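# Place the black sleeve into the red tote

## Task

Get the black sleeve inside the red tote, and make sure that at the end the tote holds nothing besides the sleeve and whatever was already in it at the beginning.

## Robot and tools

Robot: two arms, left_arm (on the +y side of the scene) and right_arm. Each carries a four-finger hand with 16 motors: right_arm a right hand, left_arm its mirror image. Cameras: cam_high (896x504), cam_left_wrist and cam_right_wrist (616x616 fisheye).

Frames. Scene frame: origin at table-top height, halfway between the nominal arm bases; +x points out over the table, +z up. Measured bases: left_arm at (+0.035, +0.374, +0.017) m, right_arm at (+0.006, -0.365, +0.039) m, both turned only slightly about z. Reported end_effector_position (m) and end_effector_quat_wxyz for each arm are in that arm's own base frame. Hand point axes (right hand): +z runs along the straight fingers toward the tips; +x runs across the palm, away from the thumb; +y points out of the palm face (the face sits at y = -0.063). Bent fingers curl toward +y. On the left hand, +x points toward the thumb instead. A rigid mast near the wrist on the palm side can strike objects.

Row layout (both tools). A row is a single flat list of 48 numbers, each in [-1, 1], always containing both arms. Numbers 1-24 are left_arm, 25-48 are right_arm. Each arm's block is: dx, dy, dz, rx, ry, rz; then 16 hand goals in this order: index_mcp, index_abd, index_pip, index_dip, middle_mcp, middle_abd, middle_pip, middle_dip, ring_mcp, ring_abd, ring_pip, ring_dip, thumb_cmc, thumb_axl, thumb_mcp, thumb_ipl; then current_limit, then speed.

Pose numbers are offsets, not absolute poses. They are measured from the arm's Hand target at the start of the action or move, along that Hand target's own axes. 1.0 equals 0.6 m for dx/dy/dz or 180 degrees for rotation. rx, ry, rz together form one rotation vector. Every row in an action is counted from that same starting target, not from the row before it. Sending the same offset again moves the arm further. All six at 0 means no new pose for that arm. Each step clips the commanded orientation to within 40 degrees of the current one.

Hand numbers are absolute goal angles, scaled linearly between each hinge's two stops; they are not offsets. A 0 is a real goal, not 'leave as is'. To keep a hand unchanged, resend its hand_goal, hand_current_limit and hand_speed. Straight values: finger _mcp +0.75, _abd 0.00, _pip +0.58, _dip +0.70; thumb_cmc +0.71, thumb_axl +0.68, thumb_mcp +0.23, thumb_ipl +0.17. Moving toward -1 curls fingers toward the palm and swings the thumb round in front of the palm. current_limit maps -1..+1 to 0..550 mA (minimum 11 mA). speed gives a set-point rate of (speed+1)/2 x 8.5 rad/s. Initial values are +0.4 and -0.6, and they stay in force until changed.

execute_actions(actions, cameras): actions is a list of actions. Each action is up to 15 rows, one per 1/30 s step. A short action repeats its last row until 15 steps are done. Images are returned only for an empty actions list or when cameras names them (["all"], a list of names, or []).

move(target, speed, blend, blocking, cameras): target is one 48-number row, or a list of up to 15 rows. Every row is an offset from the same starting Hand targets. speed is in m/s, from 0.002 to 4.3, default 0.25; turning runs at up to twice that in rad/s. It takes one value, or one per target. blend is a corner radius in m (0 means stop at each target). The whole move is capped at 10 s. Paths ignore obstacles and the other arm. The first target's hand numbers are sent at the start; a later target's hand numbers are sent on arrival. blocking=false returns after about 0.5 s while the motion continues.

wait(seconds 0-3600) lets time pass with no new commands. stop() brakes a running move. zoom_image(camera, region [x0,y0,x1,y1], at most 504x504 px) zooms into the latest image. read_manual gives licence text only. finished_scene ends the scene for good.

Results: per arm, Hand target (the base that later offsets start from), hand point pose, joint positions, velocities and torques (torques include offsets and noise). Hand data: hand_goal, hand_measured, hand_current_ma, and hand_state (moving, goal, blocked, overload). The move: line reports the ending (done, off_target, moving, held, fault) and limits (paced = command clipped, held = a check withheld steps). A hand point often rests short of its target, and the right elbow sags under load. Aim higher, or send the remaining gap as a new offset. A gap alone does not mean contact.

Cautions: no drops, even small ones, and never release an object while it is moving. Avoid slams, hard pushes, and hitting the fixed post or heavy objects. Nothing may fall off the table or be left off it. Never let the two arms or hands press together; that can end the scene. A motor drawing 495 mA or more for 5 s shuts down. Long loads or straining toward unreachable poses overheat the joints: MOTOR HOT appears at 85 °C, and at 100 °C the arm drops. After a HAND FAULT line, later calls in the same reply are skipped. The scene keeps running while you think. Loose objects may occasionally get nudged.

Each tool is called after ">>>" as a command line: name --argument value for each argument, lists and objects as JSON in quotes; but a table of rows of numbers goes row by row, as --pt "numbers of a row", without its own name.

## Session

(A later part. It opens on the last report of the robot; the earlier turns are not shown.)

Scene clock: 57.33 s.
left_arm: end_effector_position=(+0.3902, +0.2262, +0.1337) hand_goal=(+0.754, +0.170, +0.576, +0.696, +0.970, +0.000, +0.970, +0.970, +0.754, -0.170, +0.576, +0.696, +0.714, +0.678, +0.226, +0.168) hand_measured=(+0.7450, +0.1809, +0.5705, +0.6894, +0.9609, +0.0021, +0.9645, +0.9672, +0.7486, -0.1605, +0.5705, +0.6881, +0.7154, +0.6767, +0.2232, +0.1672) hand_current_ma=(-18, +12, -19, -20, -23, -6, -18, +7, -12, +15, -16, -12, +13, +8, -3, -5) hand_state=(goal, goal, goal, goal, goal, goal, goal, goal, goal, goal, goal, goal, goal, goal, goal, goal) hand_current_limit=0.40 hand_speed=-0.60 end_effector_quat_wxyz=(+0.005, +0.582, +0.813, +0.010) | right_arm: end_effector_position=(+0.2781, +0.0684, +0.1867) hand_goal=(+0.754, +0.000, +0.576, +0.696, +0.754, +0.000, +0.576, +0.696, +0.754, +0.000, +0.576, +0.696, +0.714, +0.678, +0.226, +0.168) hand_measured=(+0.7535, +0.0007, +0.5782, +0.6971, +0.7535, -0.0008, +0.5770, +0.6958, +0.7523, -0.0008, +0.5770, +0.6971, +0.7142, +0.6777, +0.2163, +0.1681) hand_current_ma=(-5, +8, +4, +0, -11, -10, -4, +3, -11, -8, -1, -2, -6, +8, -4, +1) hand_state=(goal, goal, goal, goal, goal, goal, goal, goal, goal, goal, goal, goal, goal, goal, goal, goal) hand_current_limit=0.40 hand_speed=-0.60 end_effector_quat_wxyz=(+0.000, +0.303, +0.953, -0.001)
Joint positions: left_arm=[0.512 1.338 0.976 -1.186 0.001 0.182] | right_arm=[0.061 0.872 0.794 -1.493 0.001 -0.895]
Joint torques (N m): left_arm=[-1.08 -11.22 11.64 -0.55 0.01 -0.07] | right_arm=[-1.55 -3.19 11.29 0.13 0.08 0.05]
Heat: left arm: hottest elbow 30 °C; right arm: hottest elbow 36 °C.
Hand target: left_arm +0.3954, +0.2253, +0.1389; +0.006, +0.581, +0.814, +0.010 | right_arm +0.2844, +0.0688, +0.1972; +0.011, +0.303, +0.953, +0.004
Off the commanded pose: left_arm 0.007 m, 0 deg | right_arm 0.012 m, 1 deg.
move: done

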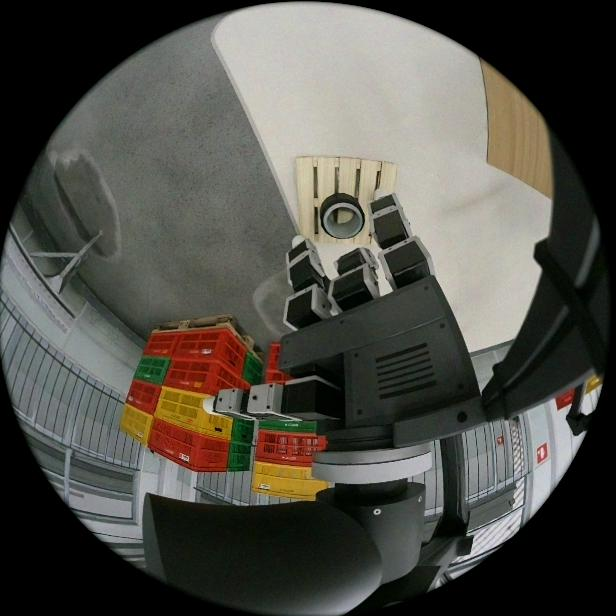

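>>> move --pt "-0.008 0.0025 -0.0117 0 0 0 0.754 0.17 0.576 0.696 0.97 0 0.97 0.97 0.754 -0.17 0.576 0.696 0.714 0.678 0.226 0.168 0.4 -0.6 0 0 0 0 0 0 0.754 0 0.576 0.696 0.754 0 0.576 0.696 0.754 0 0.576 0.696 0.714 0.678 0.226 0.168 0.4 -0.6" --pt "-0.008 0.0025 -0.0117 0 0 0 0.754 -0.12 0.576 0.696 0.97 0 0.97 0.97 0.754 0.12 0.576 0.696 0.714 0.678 0.226 0.168 0.2 -0.92 0 0 0 0 0 0 0.754 0 0.576 0.696 0.754 0 0.576 0.696 0.754 0 0.576 0.696 0.714 0.678 0.226 0.168 0.4 -0.6" --speed 0.05 --cameras '["cam_left_wrist","cam_high"]'

>>> zoom_image --camera "cam_left_wrist" --region '[260, 140, 420, 300]'

>>> zoom_image --camera "cam_high" --region '[120, 280, 240, 380]'

Scene clock: 60.57 s.
left_arm: end_effector_position=(+0.3878, +0.2207, +0.1333) hand_goal=(+0.754, -0.120, +0.576, +0.696, +0.970, +0.000, +0.970, +0.970, +0.754, +0.120, +0.576, +0.696, +0.714, +0.678, +0.226, +0.168) hand_measured=(+0.7426, -0.0477, +0.5705, +0.6907, +0.9609, -0.0023, +0.9645, +0.9672, +0.7498, +0.1003, +0.5718, +0.7009, +0.7142, +0.6767, +0.2232, +0.1681) hand_current_ma=(-30, +140, -23, -3, -25, -5, -12, +12, -5, -35, -23, +27, +1, -6, +6, +1) hand_state=(goal, blocked, goal, goal, goal, goal, goal, goal, goal, blocked, goal, goal, goal, goal, goal, goal) hand_current_limit=0.20 hand_speed=-0.92 end_effector_quat_wxyz=(-0.001, +0.581, +0.814, +0.002) | right_arm: end_effector_position=(+0.2781, +0.0684, +0.1867) hand_goal=(+0.754, +0.000, +0.576, +0.696, +0.754, +0.000, +0.576, +0.696, +0.754, +0.000, +0.576, +0.696, +0.714, +0.678, +0.226, +0.168) hand_measured=(+0.7535, +0.0007, +0.5770, +0.6958, +0.7535, -0.0023, +0.5770, +0.6971, +0.7523, +0.0007, +0.5770, +0.6971, +0.7142, +0.6777, +0.2163, +0.1672) hand_current_ma=(+2, +3, -3, -2, -8, -5, -10, -4, -9, -9, +3, -2, -2, +0, -4, +3) hand_state=(goal, goal, goal, goal, goal, goal, goal, goal, goal, goal, goal, goal, goal, goal, goal, goal) hand_current_limit=0.40 hand_speed=-0.60 end_effector_quat_wxyz=(+0.000, +0.303, +0.953, -0.001)
Joint positions: left_arm=[0.498 1.337 0.979 -1.21 -0.004 0.166] | right_arm=[0.061 0.872 0.794 -1.493 0.001 -0.895]
Joint torques (N m): left_arm=[-1.08 -11.63 12.62 -0.51 0.23 -0.08] | right_arm=[-1.49 -3.19 11.28 0.09 0.09 0.05]
Heat: left arm: hottest elbow 30 °C; right arm: hottest elbow 37 °C.
Hand target: left_arm +0.3982, +0.2213, +0.1459; +0.006, +0.581, +0.814, +0.010 | right_arm +0.2844, +0.0688, +0.1972; +0.011, +0.303, +0.953, +0.004
Off the commanded pose: left_arm 0.016 m, 1 deg | right_arm 0.012 m, 1 deg.
move: off_target (left_arm); target 2's new numbers were sent with left_arm's hand 0.017 m and 1 deg from that target
Images, in order (width x height): cam_high 896x504, cam_left_wrist 616x616.

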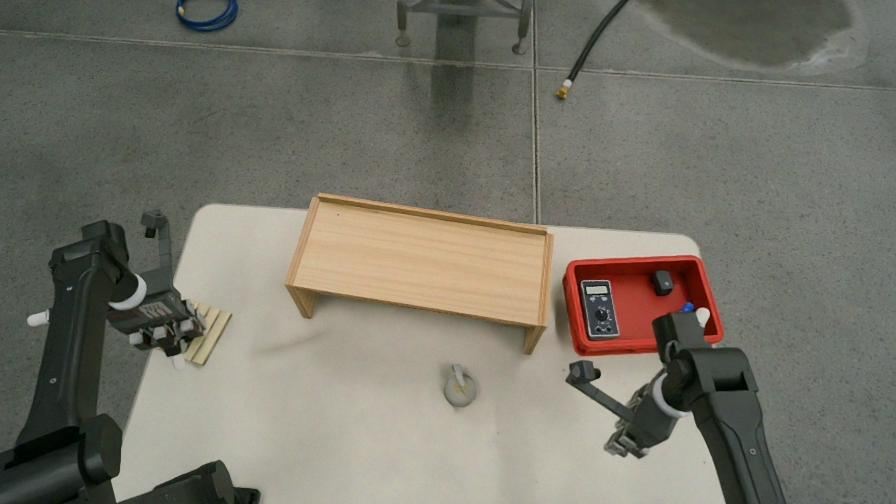

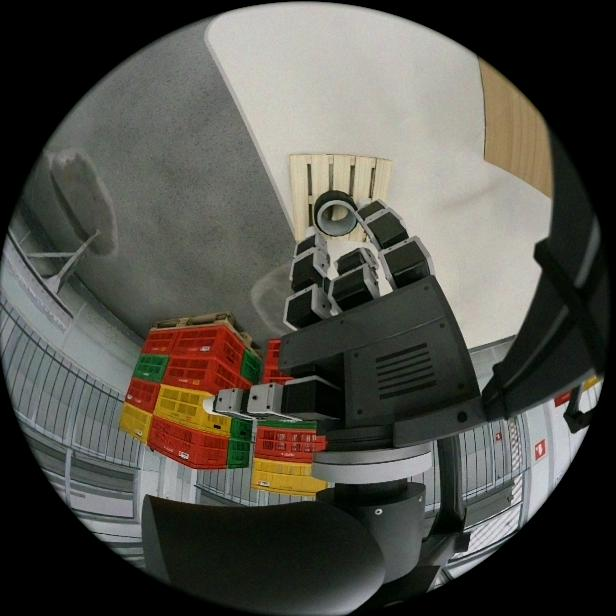

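Scaled by 3.150 from the camera's image (finer frame: 880x880).

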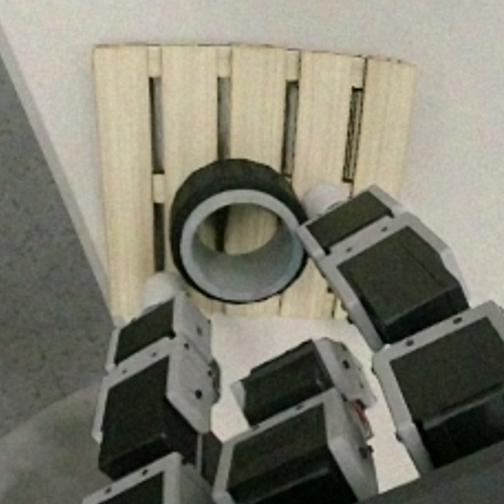

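Scaled by 4.200 from the camera's image (finer frame: 1280x720).

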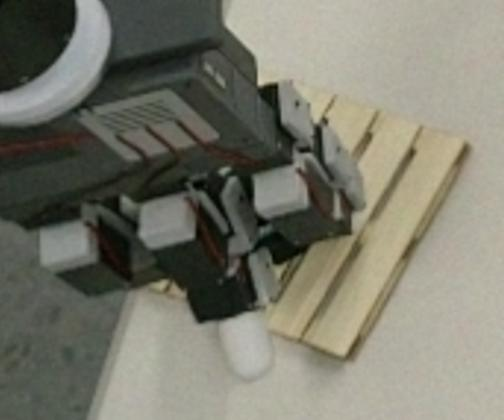

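>>> move --target '[0,0,-0.013,0,0,0,0.754,-0.03,0.576,0.696,0.97,0,0.97,0.97,0.754,0.08,0.576,0.696,0.714,0.678,0.226,0.168,0.2,-0.92,0,0,0,0,0,0,0.754,0,0.576,0.696,0.754,0,0.576,0.696,0.754,0,0.576,0.696,0.714,0.678,0.226,0.168,0.4,-0.6]' --speed 0.05 --cameras '["cam_left_wrist"]'

>>> zoom_image --camera "cam_left_wrist" --region '[260, 140, 420, 300]'

Scene clock: 62.80 s.
left_arm: end_effector_position=(+0.3847, +0.2177, +0.1325) hand_goal=(+0.754, -0.030, +0.576, +0.696, +0.970, +0.000, +0.970, +0.970, +0.754, +0.080, +0.576, +0.696, +0.714, +0.678, +0.226, +0.168) hand_measured=(+0.7414, -0.0345, +0.5705, +0.6907, +0.9609, -0.0023, +0.9645, +0.9659, +0.7498, +0.0827, +0.5718, +0.6996, +0.7092, +0.6777, +0.2232, +0.1672) hand_current_ma=(-29, -11, -18, -10, -31, +4, -6, -5, -19, -2, -14, +4, -4, +2, +1, -19) hand_state=(goal, goal, goal, goal, goal, goal, goal, goal, goal, goal, goal, goal, goal, goal, goal, goal) hand_current_limit=0.20 hand_speed=-0.92 end_effector_quat_wxyz=(-0.003, +0.581, +0.814, -0.007) | right_arm: end_effector_position=(+0.2781, +0.0684, +0.1867) hand_goal=(+0.754, +0.000, +0.576, +0.696, +0.754, +0.000, +0.576, +0.696, +0.754, +0.000, +0.576, +0.696, +0.714, +0.678, +0.226, +0.168) hand_measured=(+0.7535, +0.0007, +0.5770, +0.6958, +0.7535, -0.0008, +0.5770, +0.6958, +0.7523, +0.0007, +0.5757, +0.6958, +0.7142, +0.6777, +0.2163, +0.1681) hand_current_ma=(+1, +7, +0, -7, -10, -9, -4, -6, -7, -6, +2, -3, -7, +7, -6, +0) hand_state=(goal, goal, goal, goal, goal, goal, goal, goal, goal, goal, goal, goal, goal, goal, goal, goal) hand_current_limit=0.40 hand_speed=-0.60 end_effector_quat_wxyz=(+0.000, +0.303, +0.953, -0.001)
Joint positions: left_arm=[0.497 1.337 0.981 -1.23 0 0.166] | right_arm=[0.061 0.872 0.794 -1.493 0.001 -0.895]
Joint torques (N m): left_arm=[-1.03 -12.34 13.6 -0.73 0.08 -0.08] | right_arm=[-1.44 -3.25 11.28 0.1 0.08 0.05]
Heat: left arm: hottest elbow 31 °C; right arm: hottest elbow 37 °C.
Hand target: left_arm +0.3981, +0.2211, +0.1537; +0.006, +0.581, +0.814, +0.010 | right_arm +0.2844, +0.0688, +0.1972; +0.011, +0.303, +0.953, +0.004
Off the commanded pose: left_arm 0.025 m, 2 deg | right_arm 0.012 m, 1 deg.
move: off_target (left_arm)

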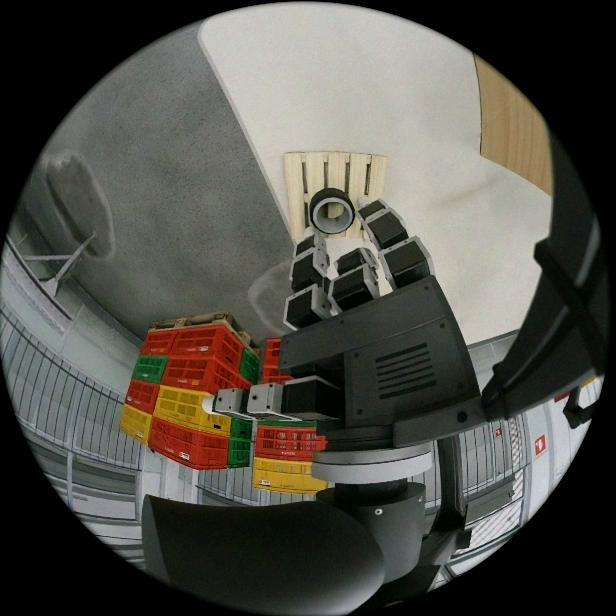

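Scaled by 3.150 from the camera's image (finer frame: 880x880).

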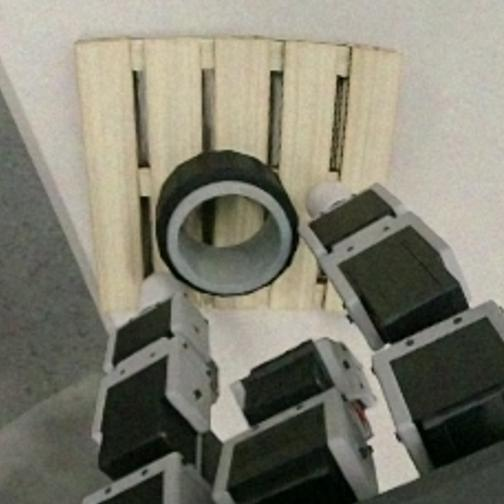

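>>> move --pt "0 0.0013 -0.0583 0 0 0 0.754 0.13 0.576 0.696 0.97 0 0.97 0.97 0.754 -0.13 0.576 0.696 0.714 0.678 0.226 0.168 0.2 -0.8 0 0 0 0 0 0 0.754 0 0.576 0.696 0.754 0 0.576 0.696 0.754 0 0.576 0.696 0.714 0.678 0.226 0.168 0.4 -0.6" --pt "0.004 -0.0017 0.0245 0 0 0 0.754 0.13 0.576 0.696 0.97 0 0.97 0.97 0.754 -0.13 0.576 0.696 0.714 0.678 0.226 0.168 0.2 -0.8 0 0 0 0 0 0 0.754 0 0.576 0.696 0.754 0 0.576 0.696 0.754 0 0.576 0.696 0.714 0.678 0.226 0.168 0.4 -0.6" --speed 0.08 --cameras '["cam_left_wrist"]'

>>> zoom_image --camera "cam_left_wrist" --region '[260, 140, 420, 300]'

Scene clock: 68.10 s.
left_arm: end_effector_position=(+0.3934, +0.2219, +0.1397) hand_goal=(+0.754, +0.130, +0.576, +0.696, +0.970, +0.000, +0.970, +0.970, +0.754, -0.130, +0.576, +0.696, +0.714, +0.678, +0.226, +0.168) hand_measured=(+0.7450, +0.1267, +0.5705, +0.6907, +0.9609, +0.0007, +0.9645, +0.9672, +0.7498, -0.1239, +0.5718, +0.7009, +0.7092, +0.6777, +0.2232, +0.1681) hand_current_ma=(-27, -3, -11, -7, -16, +1, -12, +2, +4, +11, -15, +6, -10, -6, -6, -5) hand_state=(goal, goal, goal, goal, goal, goal, goal, goal, goal, goal, goal, goal, goal, goal, goal, goal) hand_current_limit=0.20 hand_speed=-0.80 end_effector_quat_wxyz=(+0.005, +0.581, +0.814, +0.007) | right_arm: end_effector_position=(+0.2781, +0.0684, +0.1867) hand_goal=(+0.754, +0.000, +0.576, +0.696, +0.754, +0.000, +0.576, +0.696, +0.754, +0.000, +0.576, +0.696, +0.714, +0.678, +0.226, +0.168) hand_measured=(+0.7523, -0.0008, +0.5757, +0.6958, +0.7535, +0.0007, +0.5782, +0.6958, +0.7535, +0.0007, +0.5782, +0.6971, +0.7142, +0.6767, +0.2163, +0.1681) hand_current_ma=(+0, +4, +1, -1, -8, -3, -2, -3, -11, -7, +0, -6, -7, +8, -7, +1) hand_state=(goal, goal, goal, goal, goal, goal, goal, goal, goal, goal, goal, goal, goal, goal, goal, goal) hand_current_limit=0.40 hand_speed=-0.60 end_effector_quat_wxyz=(+0.000, +0.303, +0.953, -0.001)
Joint positions: left_arm=[0.497 1.338 0.993 -1.21 0.002 0.166] | right_arm=[0.061 0.872 0.794 -1.493 0.001 -0.895]
Joint torques (N m): left_arm=[-0.32 -11.22 10.19 0.34 -0.03 -0.01] | right_arm=[-1.49 -3.19 11.25 0.12 0.08 0.05]
Heat: left arm: hottest elbow 31 °C; right arm: hottest elbow 37 °C.
Hand target: left_arm +0.3966, +0.2232, +0.1390; +0.006, +0.581, +0.814, +0.010 | right_arm +0.2844, +0.0688, +0.1972; +0.011, +0.303, +0.953, +0.004
Off the commanded pose: left_arm 0.004 m, 0 deg | right_arm 0.012 m, 1 deg.
move: done

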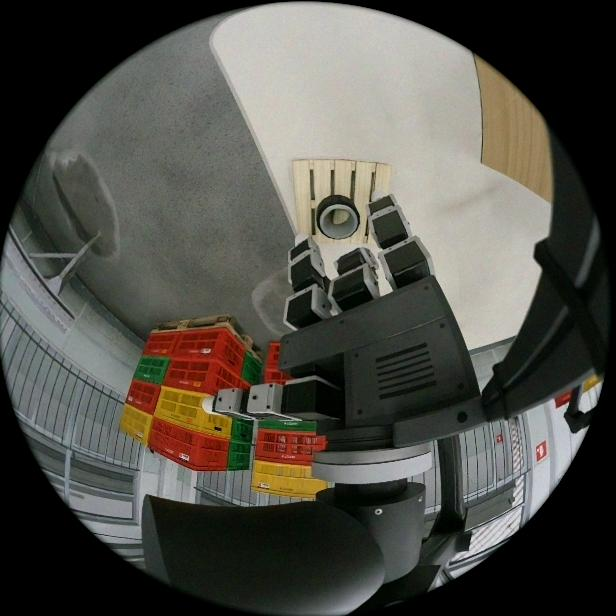

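Scaled by 3.150 from the camera's image (finer frame: 880x880).

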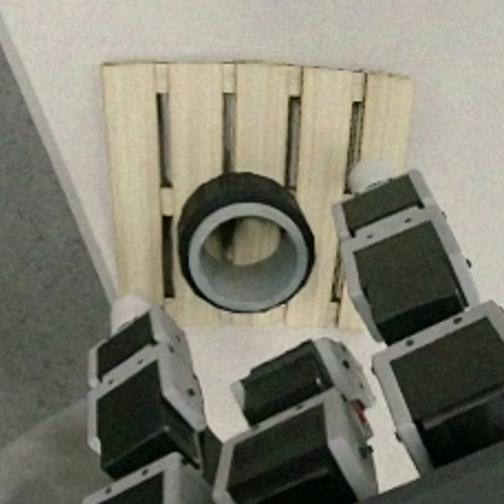

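>>> move --pt "0 0 0 0 0 0 0.754 -0.10 0.576 0.696 0.97 0 0.97 0.97 0.754 0.10 0.576 0.696 0.714 0.678 0.226 0.168 0.1 -0.9 0 0 0 0 0 0 0.754 0 0.576 0.696 0.754 0 0.576 0.696 0.754 0 0.576 0.696 0.714 0.678 0.226 0.168 0.4 -0.6" --pt "0 0 0 0 0 0 0.754 -0.35 0.576 0.696 0.97 0 0.97 0.97 0.754 0.35 0.576 0.696 0.714 0.678 0.226 0.168 0.2 -0.93 0 0 0 0 0 0 0.754 0 0.576 0.696 0.754 0 0.576 0.696 0.754 0 0.576 0.696 0.714 0.678 0.226 0.168 0.4 -0.6" --speed 0.05 --cameras '["cam_left_wrist"]'

>>> zoom_image --camera "cam_left_wrist" --region '[260, 140, 420, 300]'

Scene clock: 70.57 s.
left_arm: end_effector_position=(+0.3934, +0.2219, +0.1397) hand_goal=(+0.754, -0.350, +0.576, +0.696, +0.970, +0.000, +0.970, +0.970, +0.754, +0.350, +0.576, +0.696, +0.714, +0.678, +0.226, +0.168) hand_measured=(+0.7450, -0.0990, +0.5705, +0.6920, +0.9609, +0.0021, +0.9632, +0.9672, +0.7498, +0.1047, +0.5705, +0.6996, +0.7092, +0.6777, +0.2232, +0.1672) hand_current_ma=(-22, +273, -28, -7, -10, +3, -11, -4, -7, -273, -20, +19, -15, +7, +1, -5) hand_state=(goal, moving, goal, goal, goal, goal, goal, goal, goal, moving, goal, goal, goal, goal, goal, goal) hand_current_limit=0.20 hand_speed=-0.93 end_effector_quat_wxyz=(+0.005, +0.581, +0.814, +0.007) | right_arm: end_effector_position=(+0.2781, +0.0684, +0.1867) hand_goal=(+0.754, +0.000, +0.576, +0.696, +0.754, +0.000, +0.576, +0.696, +0.754, +0.000, +0.576, +0.696, +0.714, +0.678, +0.226, +0.168) hand_measured=(+0.7535, -0.0008, +0.5770, +0.6971, +0.7523, +0.0007, +0.5770, +0.6958, +0.7523, -0.0008, +0.5770, +0.6958, +0.7142, +0.6777, +0.2153, +0.1672) hand_current_ma=(+2, +0, +5, -4, -8, -5, -5, -2, -17, -8, +0, -4, -5, +4, -10, +3) hand_state=(goal, goal, goal, goal, goal, goal, goal, goal, goal, goal, goal, goal, goal, goal, goal, goal) hand_current_limit=0.40 hand_speed=-0.60 end_effector_quat_wxyz=(+0.000, +0.303, +0.953, -0.001)
Joint positions: left_arm=[0.497 1.338 0.993 -1.21 0.002 0.166] | right_arm=[0.061 0.872 0.794 -1.493 0.001 -0.895]
Joint torques (N m): left_arm=[-0.32 -11.22 10.14 0.35 -0.03 -0.01] | right_arm=[-1.44 -3.25 11.25 0.09 0.09 0.05]
Heat: left arm: hottest elbow 31 °C; right arm: hottest elbow 37 °C.
Hand target: left_arm +0.3966, +0.2232, +0.1390; +0.006, +0.581, +0.814, +0.010 | right_arm +0.2844, +0.0688, +0.1972; +0.011, +0.303, +0.953, +0.004
Off the commanded pose: left_arm 0.004 m, 0 deg | right_arm 0.012 m, 1 deg.
move: done

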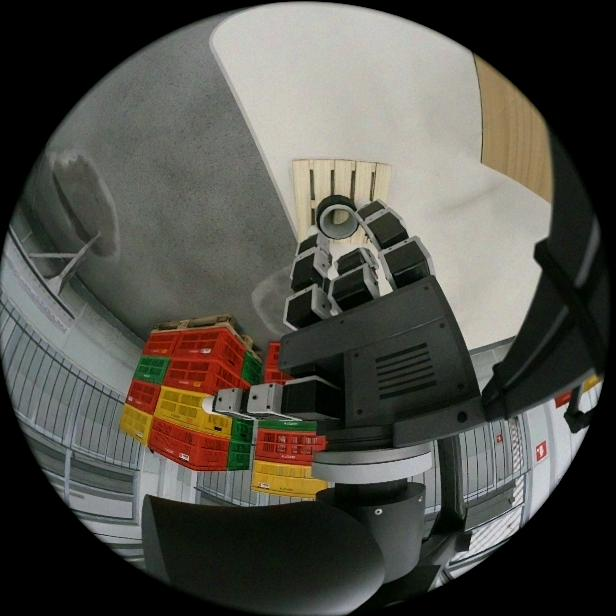

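Scaled by 3.150 from the camera's image (finer frame: 880x880).

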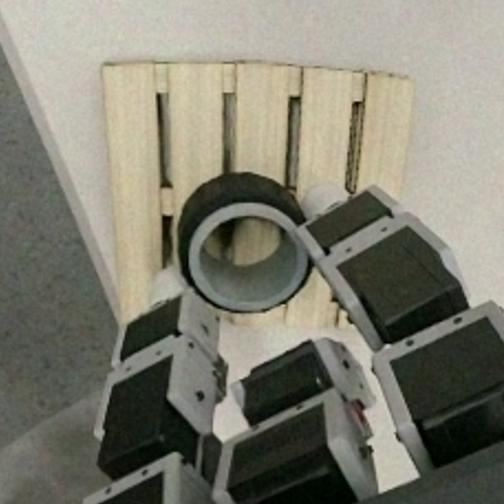

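>>> move --target '[0,0.0013,-0.1,0,0,0,0.754,-0.35,0.576,0.696,0.97,0,0.97,0.97,0.754,0.35,0.576,0.696,0.714,0.678,0.226,0.168,0.2,-0.93,0,0,0,0,0,0,0.754,0,0.576,0.696,0.754,0,0.576,0.696,0.754,0,0.576,0.696,0.714,0.678,0.226,0.168,0.4,-0.6]' --speed 0.06 --cameras '["cam_left_wrist","cam_high"]'

>>> zoom_image --camera "cam_left_wrist" --region '[260, 140, 420, 300]'

>>> zoom_image --camera "cam_high" --region '[120, 280, 240, 380]'

Scene clock: 74.27 s.
left_arm: end_effector_position=(+0.3843, +0.2169, +0.1753) hand_goal=(+0.754, -0.350, +0.576, +0.696, +0.970, +0.000, +0.970, +0.970, +0.754, +0.350, +0.576, +0.696, +0.714, +0.678, +0.226, +0.168) hand_measured=(+0.7523, -0.3055, +0.5808, +0.6983, +0.9609, +0.0007, +0.9645, +0.9672, +0.7571, +0.3201, +0.5795, +0.7022, +0.7104, +0.6777, +0.2232, +0.1672) hand_current_ma=(-11, +84, +2, +12, -29, +19, -3, -7, -9, -49, +7, +21, -16, -6, +0, -15) hand_state=(goal, blocked, goal, goal, goal, goal, goal, goal, goal, blocked, goal, goal, goal, goal, goal, goal) hand_current_limit=0.20 hand_speed=-0.93 end_effector_quat_wxyz=(-0.004, +0.581, +0.814, -0.011) | right_arm: end_effector_position=(+0.2781, +0.0684, +0.1867) hand_goal=(+0.754, +0.000, +0.576, +0.696, +0.754, +0.000, +0.576, +0.696, +0.754, +0.000, +0.576, +0.696, +0.714, +0.678, +0.226, +0.168) hand_measured=(+0.7523, -0.0008, +0.5770, +0.6958, +0.7535, -0.0008, +0.5757, +0.6971, +0.7535, -0.0008, +0.5770, +0.6958, +0.7142, +0.6767, +0.2163, +0.1681) hand_current_ma=(+0, +4, -3, -5, -9, -5, -4, +1, -8, -6, +4, -4, +0, +7, -3, +2) hand_state=(goal, goal, goal, goal, goal, goal, goal, goal, goal, goal, goal, goal, goal, goal, goal, goal) hand_current_limit=0.40 hand_speed=-0.60 end_effector_quat_wxyz=(+0.000, +0.303, +0.953, -0.001)
Joint positions: left_arm=[0.497 1.306 1.071 -1.36 0.002 0.166] | right_arm=[0.061 0.872 0.794 -1.493 0.001 -0.895]
Joint torques (N m): left_arm=[-0.32 -12.34 14.2 -0.44 -0.04 -0.01] | right_arm=[-1.44 -3.31 11.28 0.1 0.08 0.05]
Heat: left arm: hottest elbow 31 °C; right arm: hottest elbow 37 °C.
Hand target: left_arm +0.3961, +0.2230, +0.1989; +0.006, +0.581, +0.814, +0.010 | right_arm +0.2844, +0.0688, +0.1972; +0.011, +0.303, +0.953, +0.004
Off the commanded pose: left_arm 0.027 m, 3 deg | right_arm 0.012 m, 1 deg.
move: off_target (left_arm)
Images, in order (width x height): cam_high 896x504, cam_left_wrist 616x616.

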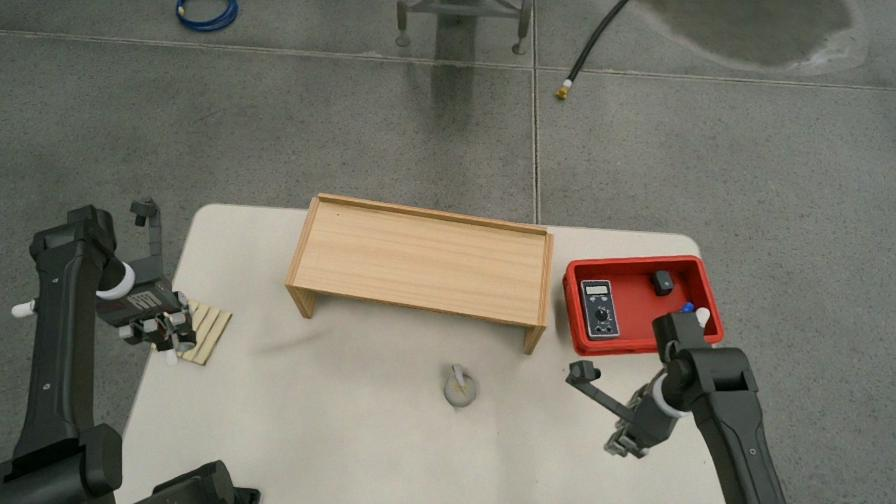

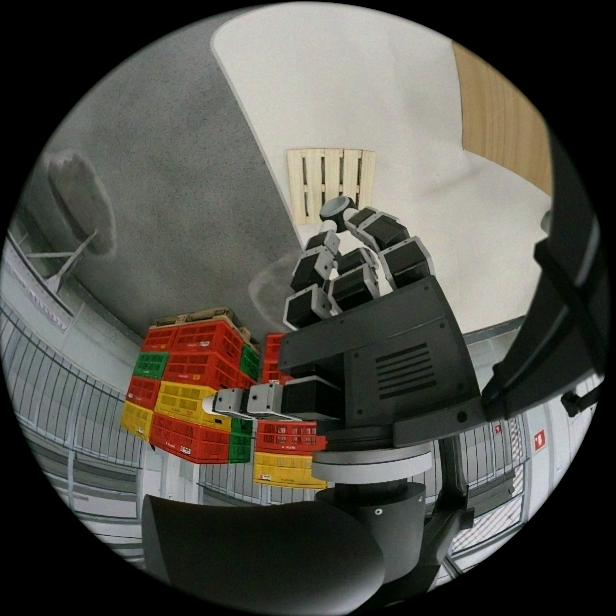

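Scaled by 3.150 from the camera's image (finer frame: 880x880).

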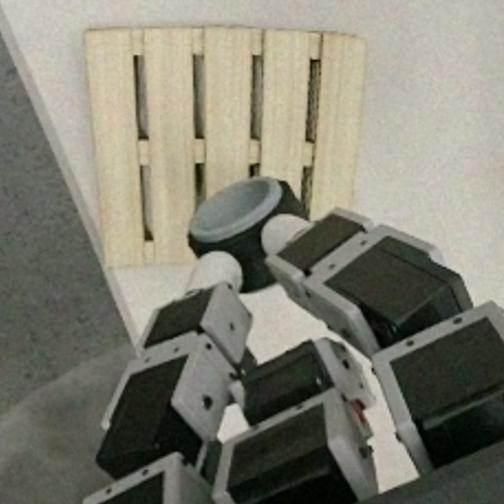

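Scaled by 4.200 from the camera's image (finer frame: 1280x720).

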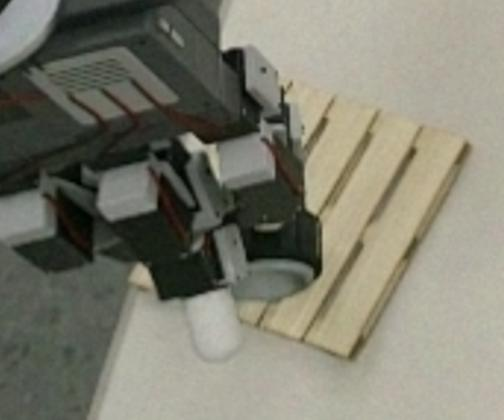

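>>> move --target '[0,-0.0019,0.0815,0,0,0,0.754,-0.35,0.576,0.696,0.97,0,0.97,0.97,0.754,0.35,0.576,0.696,0.714,0.678,0.226,0.168,0.2,-0.93,0,0,0,0,0,0,0.754,0,0.576,0.696,0.754,0,0.576,0.696,0.754,0,0.576,0.696,0.714,0.678,0.226,0.168,0.4,-0.6]' --speed 0.05 --cameras '["cam_left_wrist","cam_high"]'

>>> zoom_image --camera "cam_left_wrist" --region '[260, 140, 420, 300]'

>>> zoom_image --camera "cam_high" --region '[120, 280, 240, 380]'

Scene clock: 81.47 s.
left_arm: end_effector_position=(+0.3932, +0.2212, +0.1507) hand_goal=(+0.754, -0.350, +0.576, +0.696, +0.970, +0.000, +0.970, +0.970, +0.754, +0.350, +0.576, +0.696, +0.714, +0.678, +0.226, +0.168) hand_measured=(+0.7462, -0.3363, +0.5718, +0.6920, +0.9609, -0.0023, +0.9645, +0.9672, +0.7450, +0.3377, +0.5667, +0.6907, +0.7180, +0.6777, +0.2232, +0.1672) hand_current_ma=(-21, +22, -23, +9, -32, -3, -14, -7, -20, -27, -26, -2, +0, -6, +11, -2) hand_state=(goal, goal, goal, goal, goal, goal, goal, goal, goal, goal, goal, goal, goal, goal, goal, goal) hand_current_limit=0.20 hand_speed=-0.93 end_effector_quat_wxyz=(+0.006, +0.581, +0.814, +0.007) | right_arm: end_effector_position=(+0.2781, +0.0684, +0.1867) hand_goal=(+0.754, +0.000, +0.576, +0.696, +0.754, +0.000, +0.576, +0.696, +0.754, +0.000, +0.576, +0.696, +0.714, +0.678, +0.226, +0.168) hand_measured=(+0.7535, -0.0008, +0.5770, +0.6958, +0.7535, -0.0008, +0.5757, +0.6958, +0.7535, +0.0007, +0.5757, +0.6958, +0.7142, +0.6777, +0.2153, +0.1681) hand_current_ma=(+1, +8, +1, -4, -6, -4, -6, -6, -7, -5, +0, -4, -9, +4, -8, +2) hand_state=(goal, goal, goal, goal, goal, goal, goal, goal, goal, goal, goal, goal, goal, goal, goal, goal) hand_current_limit=0.40 hand_speed=-0.60 end_effector_quat_wxyz=(+0.000, +0.303, +0.953, -0.001)
Joint positions: left_arm=[0.497 1.326 1.013 -1.24 0.005 0.166] | right_arm=[0.061 0.872 0.794 -1.493 0.001 -0.895]
Joint torques (N m): left_arm=[-0.26 -11.11 10.14 0.29 -0.15 -0.01] | right_arm=[-1.44 -3.19 11.26 0.1 0.08 0.06]
Heat: left arm: hottest elbow 31 °C; right arm: hottest elbow 37 °C.
Hand target: left_arm +0.3960, +0.2230, +0.1500; +0.006, +0.581, +0.814, +0.010 | right_arm +0.2844, +0.0688, +0.1972; +0.011, +0.303, +0.953, +0.004
Off the commanded pose: left_arm 0.003 m, 0 deg | right_arm 0.012 m, 1 deg.
move: done
Images, in order (width x height): cam_high 896x504, cam_left_wrist 616x616.

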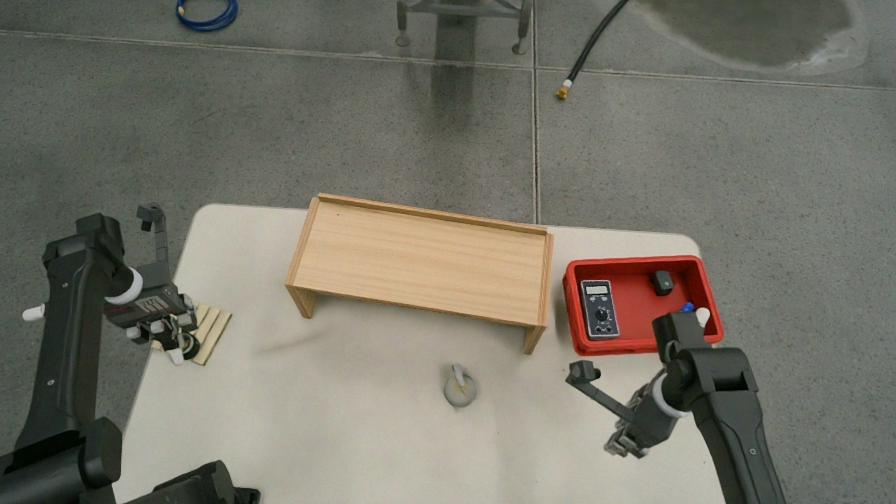

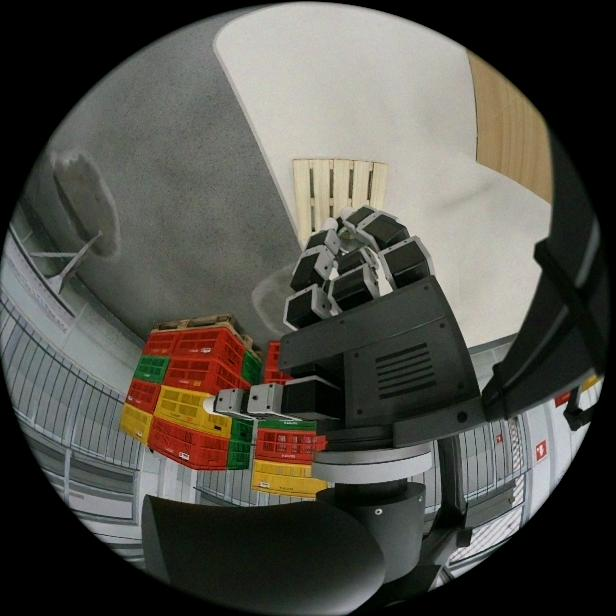

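Scaled by 3.150 from the camera's image (finer frame: 880x880).

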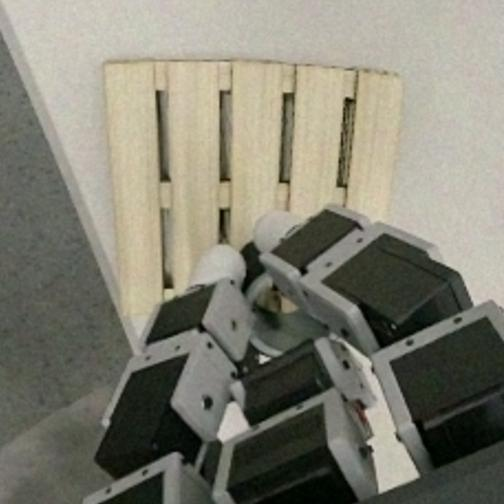

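Scaled by 4.200 from the camera's image (finer frame: 1280x720).

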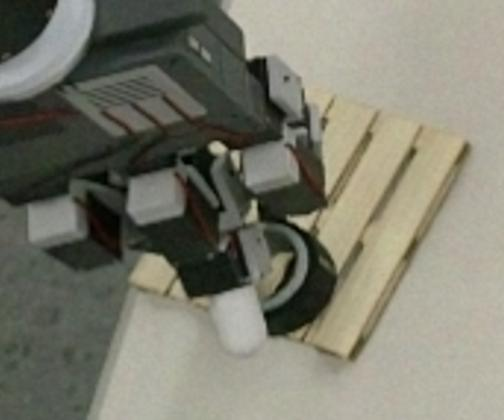

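>>> zoom_image --camera "cam_left_wrist" --region '[300, 190, 380, 270]'

>>> zoom_image --camera "cam_high" --region '[160, 310, 220, 370]'

Scaled by 6.300 from the camera's image (finer frame: 880x880).

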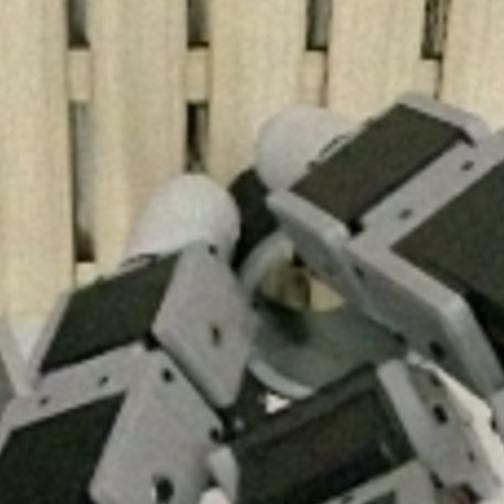

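Scaled by 8.400 from the camera's image (finer frame: 1280x720).

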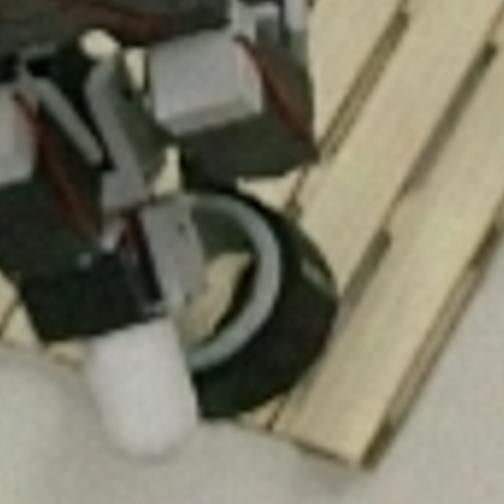

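>>> move --pt "0 -0.0019 0.0815 0 0 0 0.754 0.17 0.576 0.696 0.97 0 0.97 0.97 0.754 -0.17 0.576 0.696 0.714 0.678 0.226 0.168 0.2 -0.9 0 0 0 0 0 0 0.754 0 0.576 0.696 0.754 0 0.576 0.696 0.754 0 0.576 0.696 0.714 0.678 0.226 0.168 0.4 -0.6" --speed 0.08 --cameras '["cam_left_wrist","cam_high"]'

>>> zoom_image --camera "cam_left_wrist" --region '[260, 140, 420, 300]'

>>> zoom_image --camera "cam_high" --region '[120, 280, 240, 380]'

Scene clock: 85.97 s.
left_arm: end_effector_position=(+0.3995, +0.2245, +0.1353) hand_goal=(+0.754, +0.170, +0.576, +0.696, +0.970, +0.000, +0.970, +0.970, +0.754, -0.170, +0.576, +0.696, +0.714, +0.678, +0.226, +0.168) hand_measured=(+0.7921, -0.1913, +0.5988, +0.7085, +0.9826, -0.0023, +0.9735, +0.9748, +0.7860, +0.1648, +0.6039, +0.7085, +0.7180, +0.6767, +0.2222, +0.1672) hand_current_ma=(+109, -334, +63, +42, +35, +0, +18, +15, +122, +334, +69, +37, +15, +3, -16, +5) hand_state=(blocked, blocked, blocked, goal, goal, goal, goal, goal, blocked, blocked, blocked, goal, goal, goal, goal, goal) hand_current_limit=0.20 hand_speed=-0.90 end_effector_quat_wxyz=(+0.017, +0.581, +0.813, +0.029) | right_arm: end_effector_position=(+0.2781, +0.0684, +0.1867) hand_goal=(+0.754, +0.000, +0.576, +0.696, +0.754, +0.000, +0.576, +0.696, +0.754, +0.000, +0.576, +0.696, +0.714, +0.678, +0.226, +0.168) hand_measured=(+0.7523, +0.0007, +0.5770, +0.6958, +0.7535, -0.0008, +0.5770, +0.6971, +0.7523, +0.0007, +0.5770, +0.6971, +0.7142, +0.6767, +0.2153, +0.1672) hand_current_ma=(+0, +7, -4, -4, -12, -7, -1, -2, -10, -10, +7, -1, -6, +3, -3, -2) hand_state=(goal, goal, goal, goal, goal, goal, goal, goal, goal, goal, goal, goal, goal, goal, goal, goal) hand_current_limit=0.40 hand_speed=-0.60 end_effector_quat_wxyz=(+0.000, +0.303, +0.953, -0.001)
Joint positions: left_arm=[0.497 1.332 0.962 -1.135 0.005 0.166] | right_arm=[0.061 0.872 0.794 -1.493 0.001 -0.895]
Joint torques (N m): left_arm=[-0.26 -7.59 6.57 1.7 -0.17 0] | right_arm=[-1.55 -3.14 11.25 0.1 0.09 0.05]
Heat: left arm: hottest elbow 31 °C; right arm: hottest elbow 37 °C.
Hand target: left_arm +0.3960, +0.2231, +0.1011; +0.006, +0.581, +0.814, +0.010 | right_arm +0.2844, +0.0688, +0.1972; +0.011, +0.303, +0.953, +0.004
Off the commanded pose: left_arm 0.034 m, 3 deg | right_arm 0.012 m, 1 deg.
move: off_target (left_arm)
Images, in order (width x height): cam_high 896x504, cam_left_wrist 616x616.

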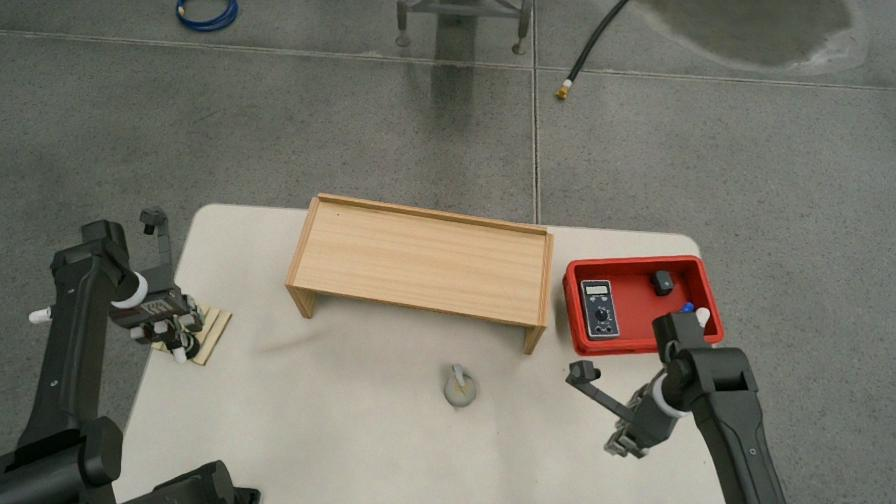

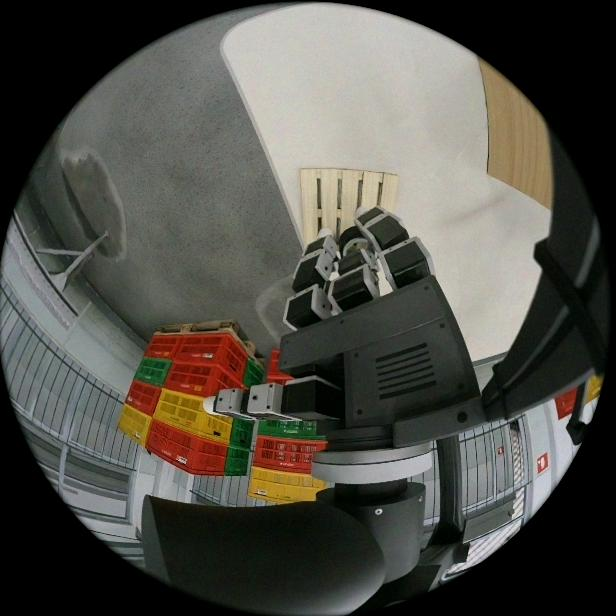

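Scaled by 3.150 from the camera's image (finer frame: 880x880).

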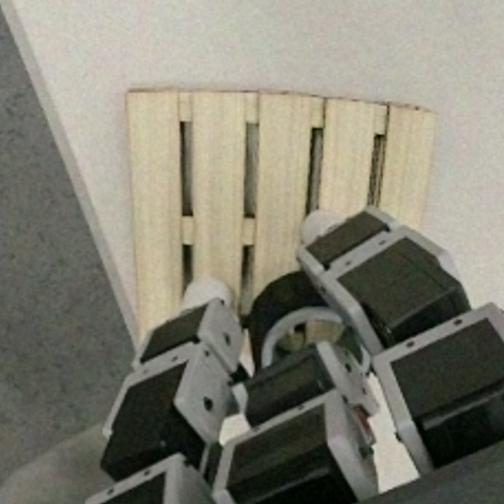

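Scaled by 4.200 from the camera's image (finer frame: 1280x720).

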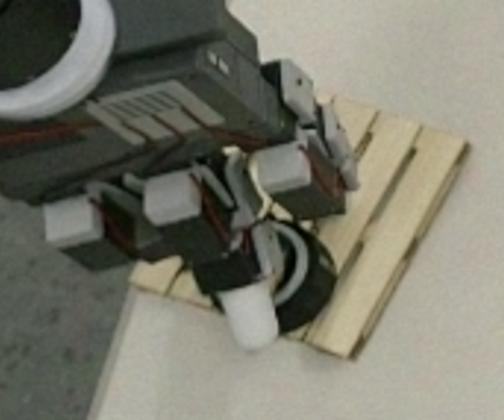

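>>> move --pt "0 0.0019 -0.1600 0 0 0 0.754 0.17 0.576 0.696 0.97 0 0.97 0.97 0.754 -0.17 0.576 0.696 0.714 0.678 0.226 0.168 0.2 -0.8 0 0 0 0 0 0 0.754 0 0.576 0.696 0.754 0 0.576 0.696 0.754 0 0.576 0.696 0.714 0.678 0.226 0.168 0.4 -0.6" --speed 0.1 --cameras '["cam_left_wrist","cam_high"]'

>>> zoom_image --camera "cam_left_wrist" --region '[260, 140, 420, 300]'

>>> zoom_image --camera "cam_high" --region '[120, 280, 240, 380]'

Scene clock: 88.47 s.
left_arm: end_effector_position=(+0.3838, +0.2161, +0.1753) hand_goal=(+0.754, +0.170, +0.576, +0.696, +0.970, +0.000, +0.970, +0.970, +0.754, -0.170, +0.576, +0.696, +0.714, +0.678, +0.226, +0.168) hand_measured=(+0.7450, +0.1648, +0.5718, +0.6958, +0.9645, +0.0007, +0.9645, +0.9672, +0.7498, -0.1649, +0.5757, +0.6920, +0.7092, +0.6777, +0.2222, +0.1672) hand_current_ma=(-34, -7, -15, +4, -4, -11, -29, +3, -17, +13, -2, -5, -20, +5, -8, +0) hand_state=(goal, goal, goal, goal, goal, goal, goal, goal, goal, goal, goal, goal, goal, goal, goal, goal) hand_current_limit=0.20 hand_speed=-0.80 end_effector_quat_wxyz=(-0.002, +0.581, +0.814, -0.009) | right_arm: end_effector_position=(+0.2781, +0.0684, +0.1867) hand_goal=(+0.754, +0.000, +0.576, +0.696, +0.754, +0.000, +0.576, +0.696, +0.754, +0.000, +0.576, +0.696, +0.714, +0.678, +0.226, +0.168) hand_measured=(+0.7523, +0.0007, +0.5770, +0.6958, +0.7535, -0.0008, +0.5770, +0.6958, +0.7523, -0.0008, +0.5770, +0.6958, +0.7142, +0.6777, +0.2173, +0.1681) hand_current_ma=(+1, +5, +0, -6, -8, -7, -8, +0, -5, -9, +2, -4, -4, +3, -3, +2) hand_state=(goal, goal, goal, goal, goal, goal, goal, goal, goal, goal, goal, goal, goal, goal, goal, goal) hand_current_limit=0.40 hand_speed=-0.60 end_effector_quat_wxyz=(+0.000, +0.303, +0.953, -0.001)
Joint positions: left_arm=[0.497 1.299 1.064 -1.352 0.005 0.166] | right_arm=[0.061 0.872 0.794 -1.493 0.001 -0.895]
Joint torques (N m): left_arm=[-0.32 -11.81 14.23 -0.43 -0.15 -0.01] | right_arm=[-1.49 -3.31 11.3 0.12 0.09 0.06]
Heat: left arm: hottest elbow 31 °C; right arm: hottest elbow 38 °C.
Hand target: left_arm +0.3951, +0.2226, +0.1972; +0.006, +0.581, +0.814, +0.010 | right_arm +0.2844, +0.0688, +0.1972; +0.011, +0.303, +0.953, +0.004
Off the commanded pose: left_arm 0.025 m, 2 deg | right_arm 0.012 m, 1 deg.
move: off_target (left_arm)
Images, in order (width x height): cam_high 896x504, cam_left_wrist 616x616.

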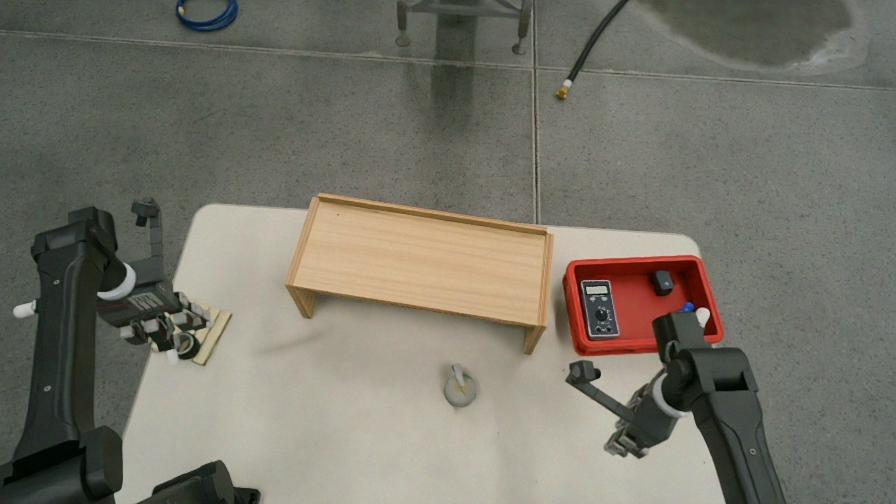

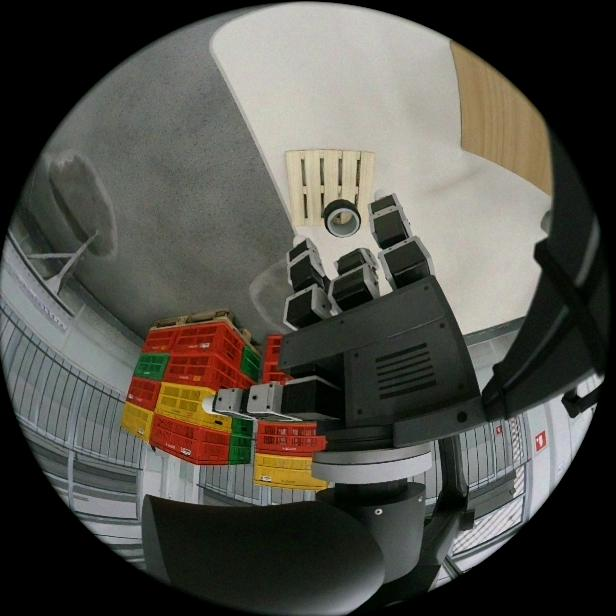

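Scaled by 3.150 from the camera's image (finer frame: 880x880).

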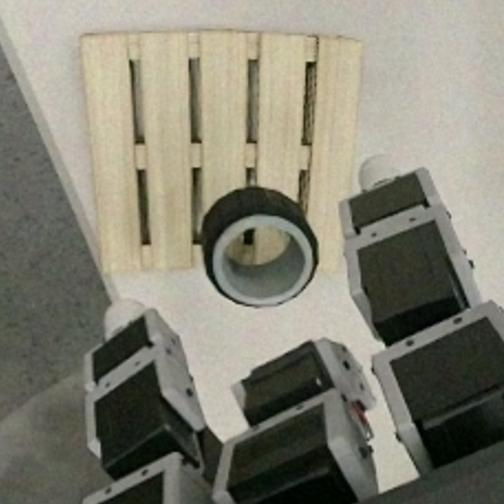

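Scaled by 4.200 from the camera's image (finer frame: 1280x720).

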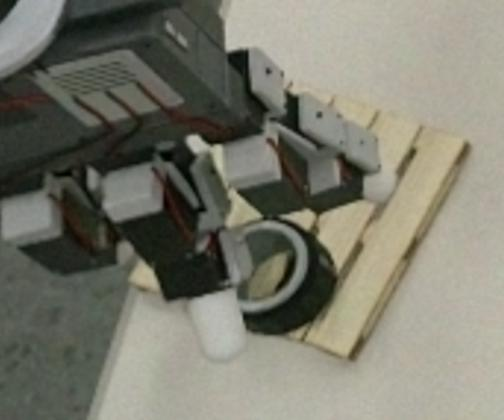

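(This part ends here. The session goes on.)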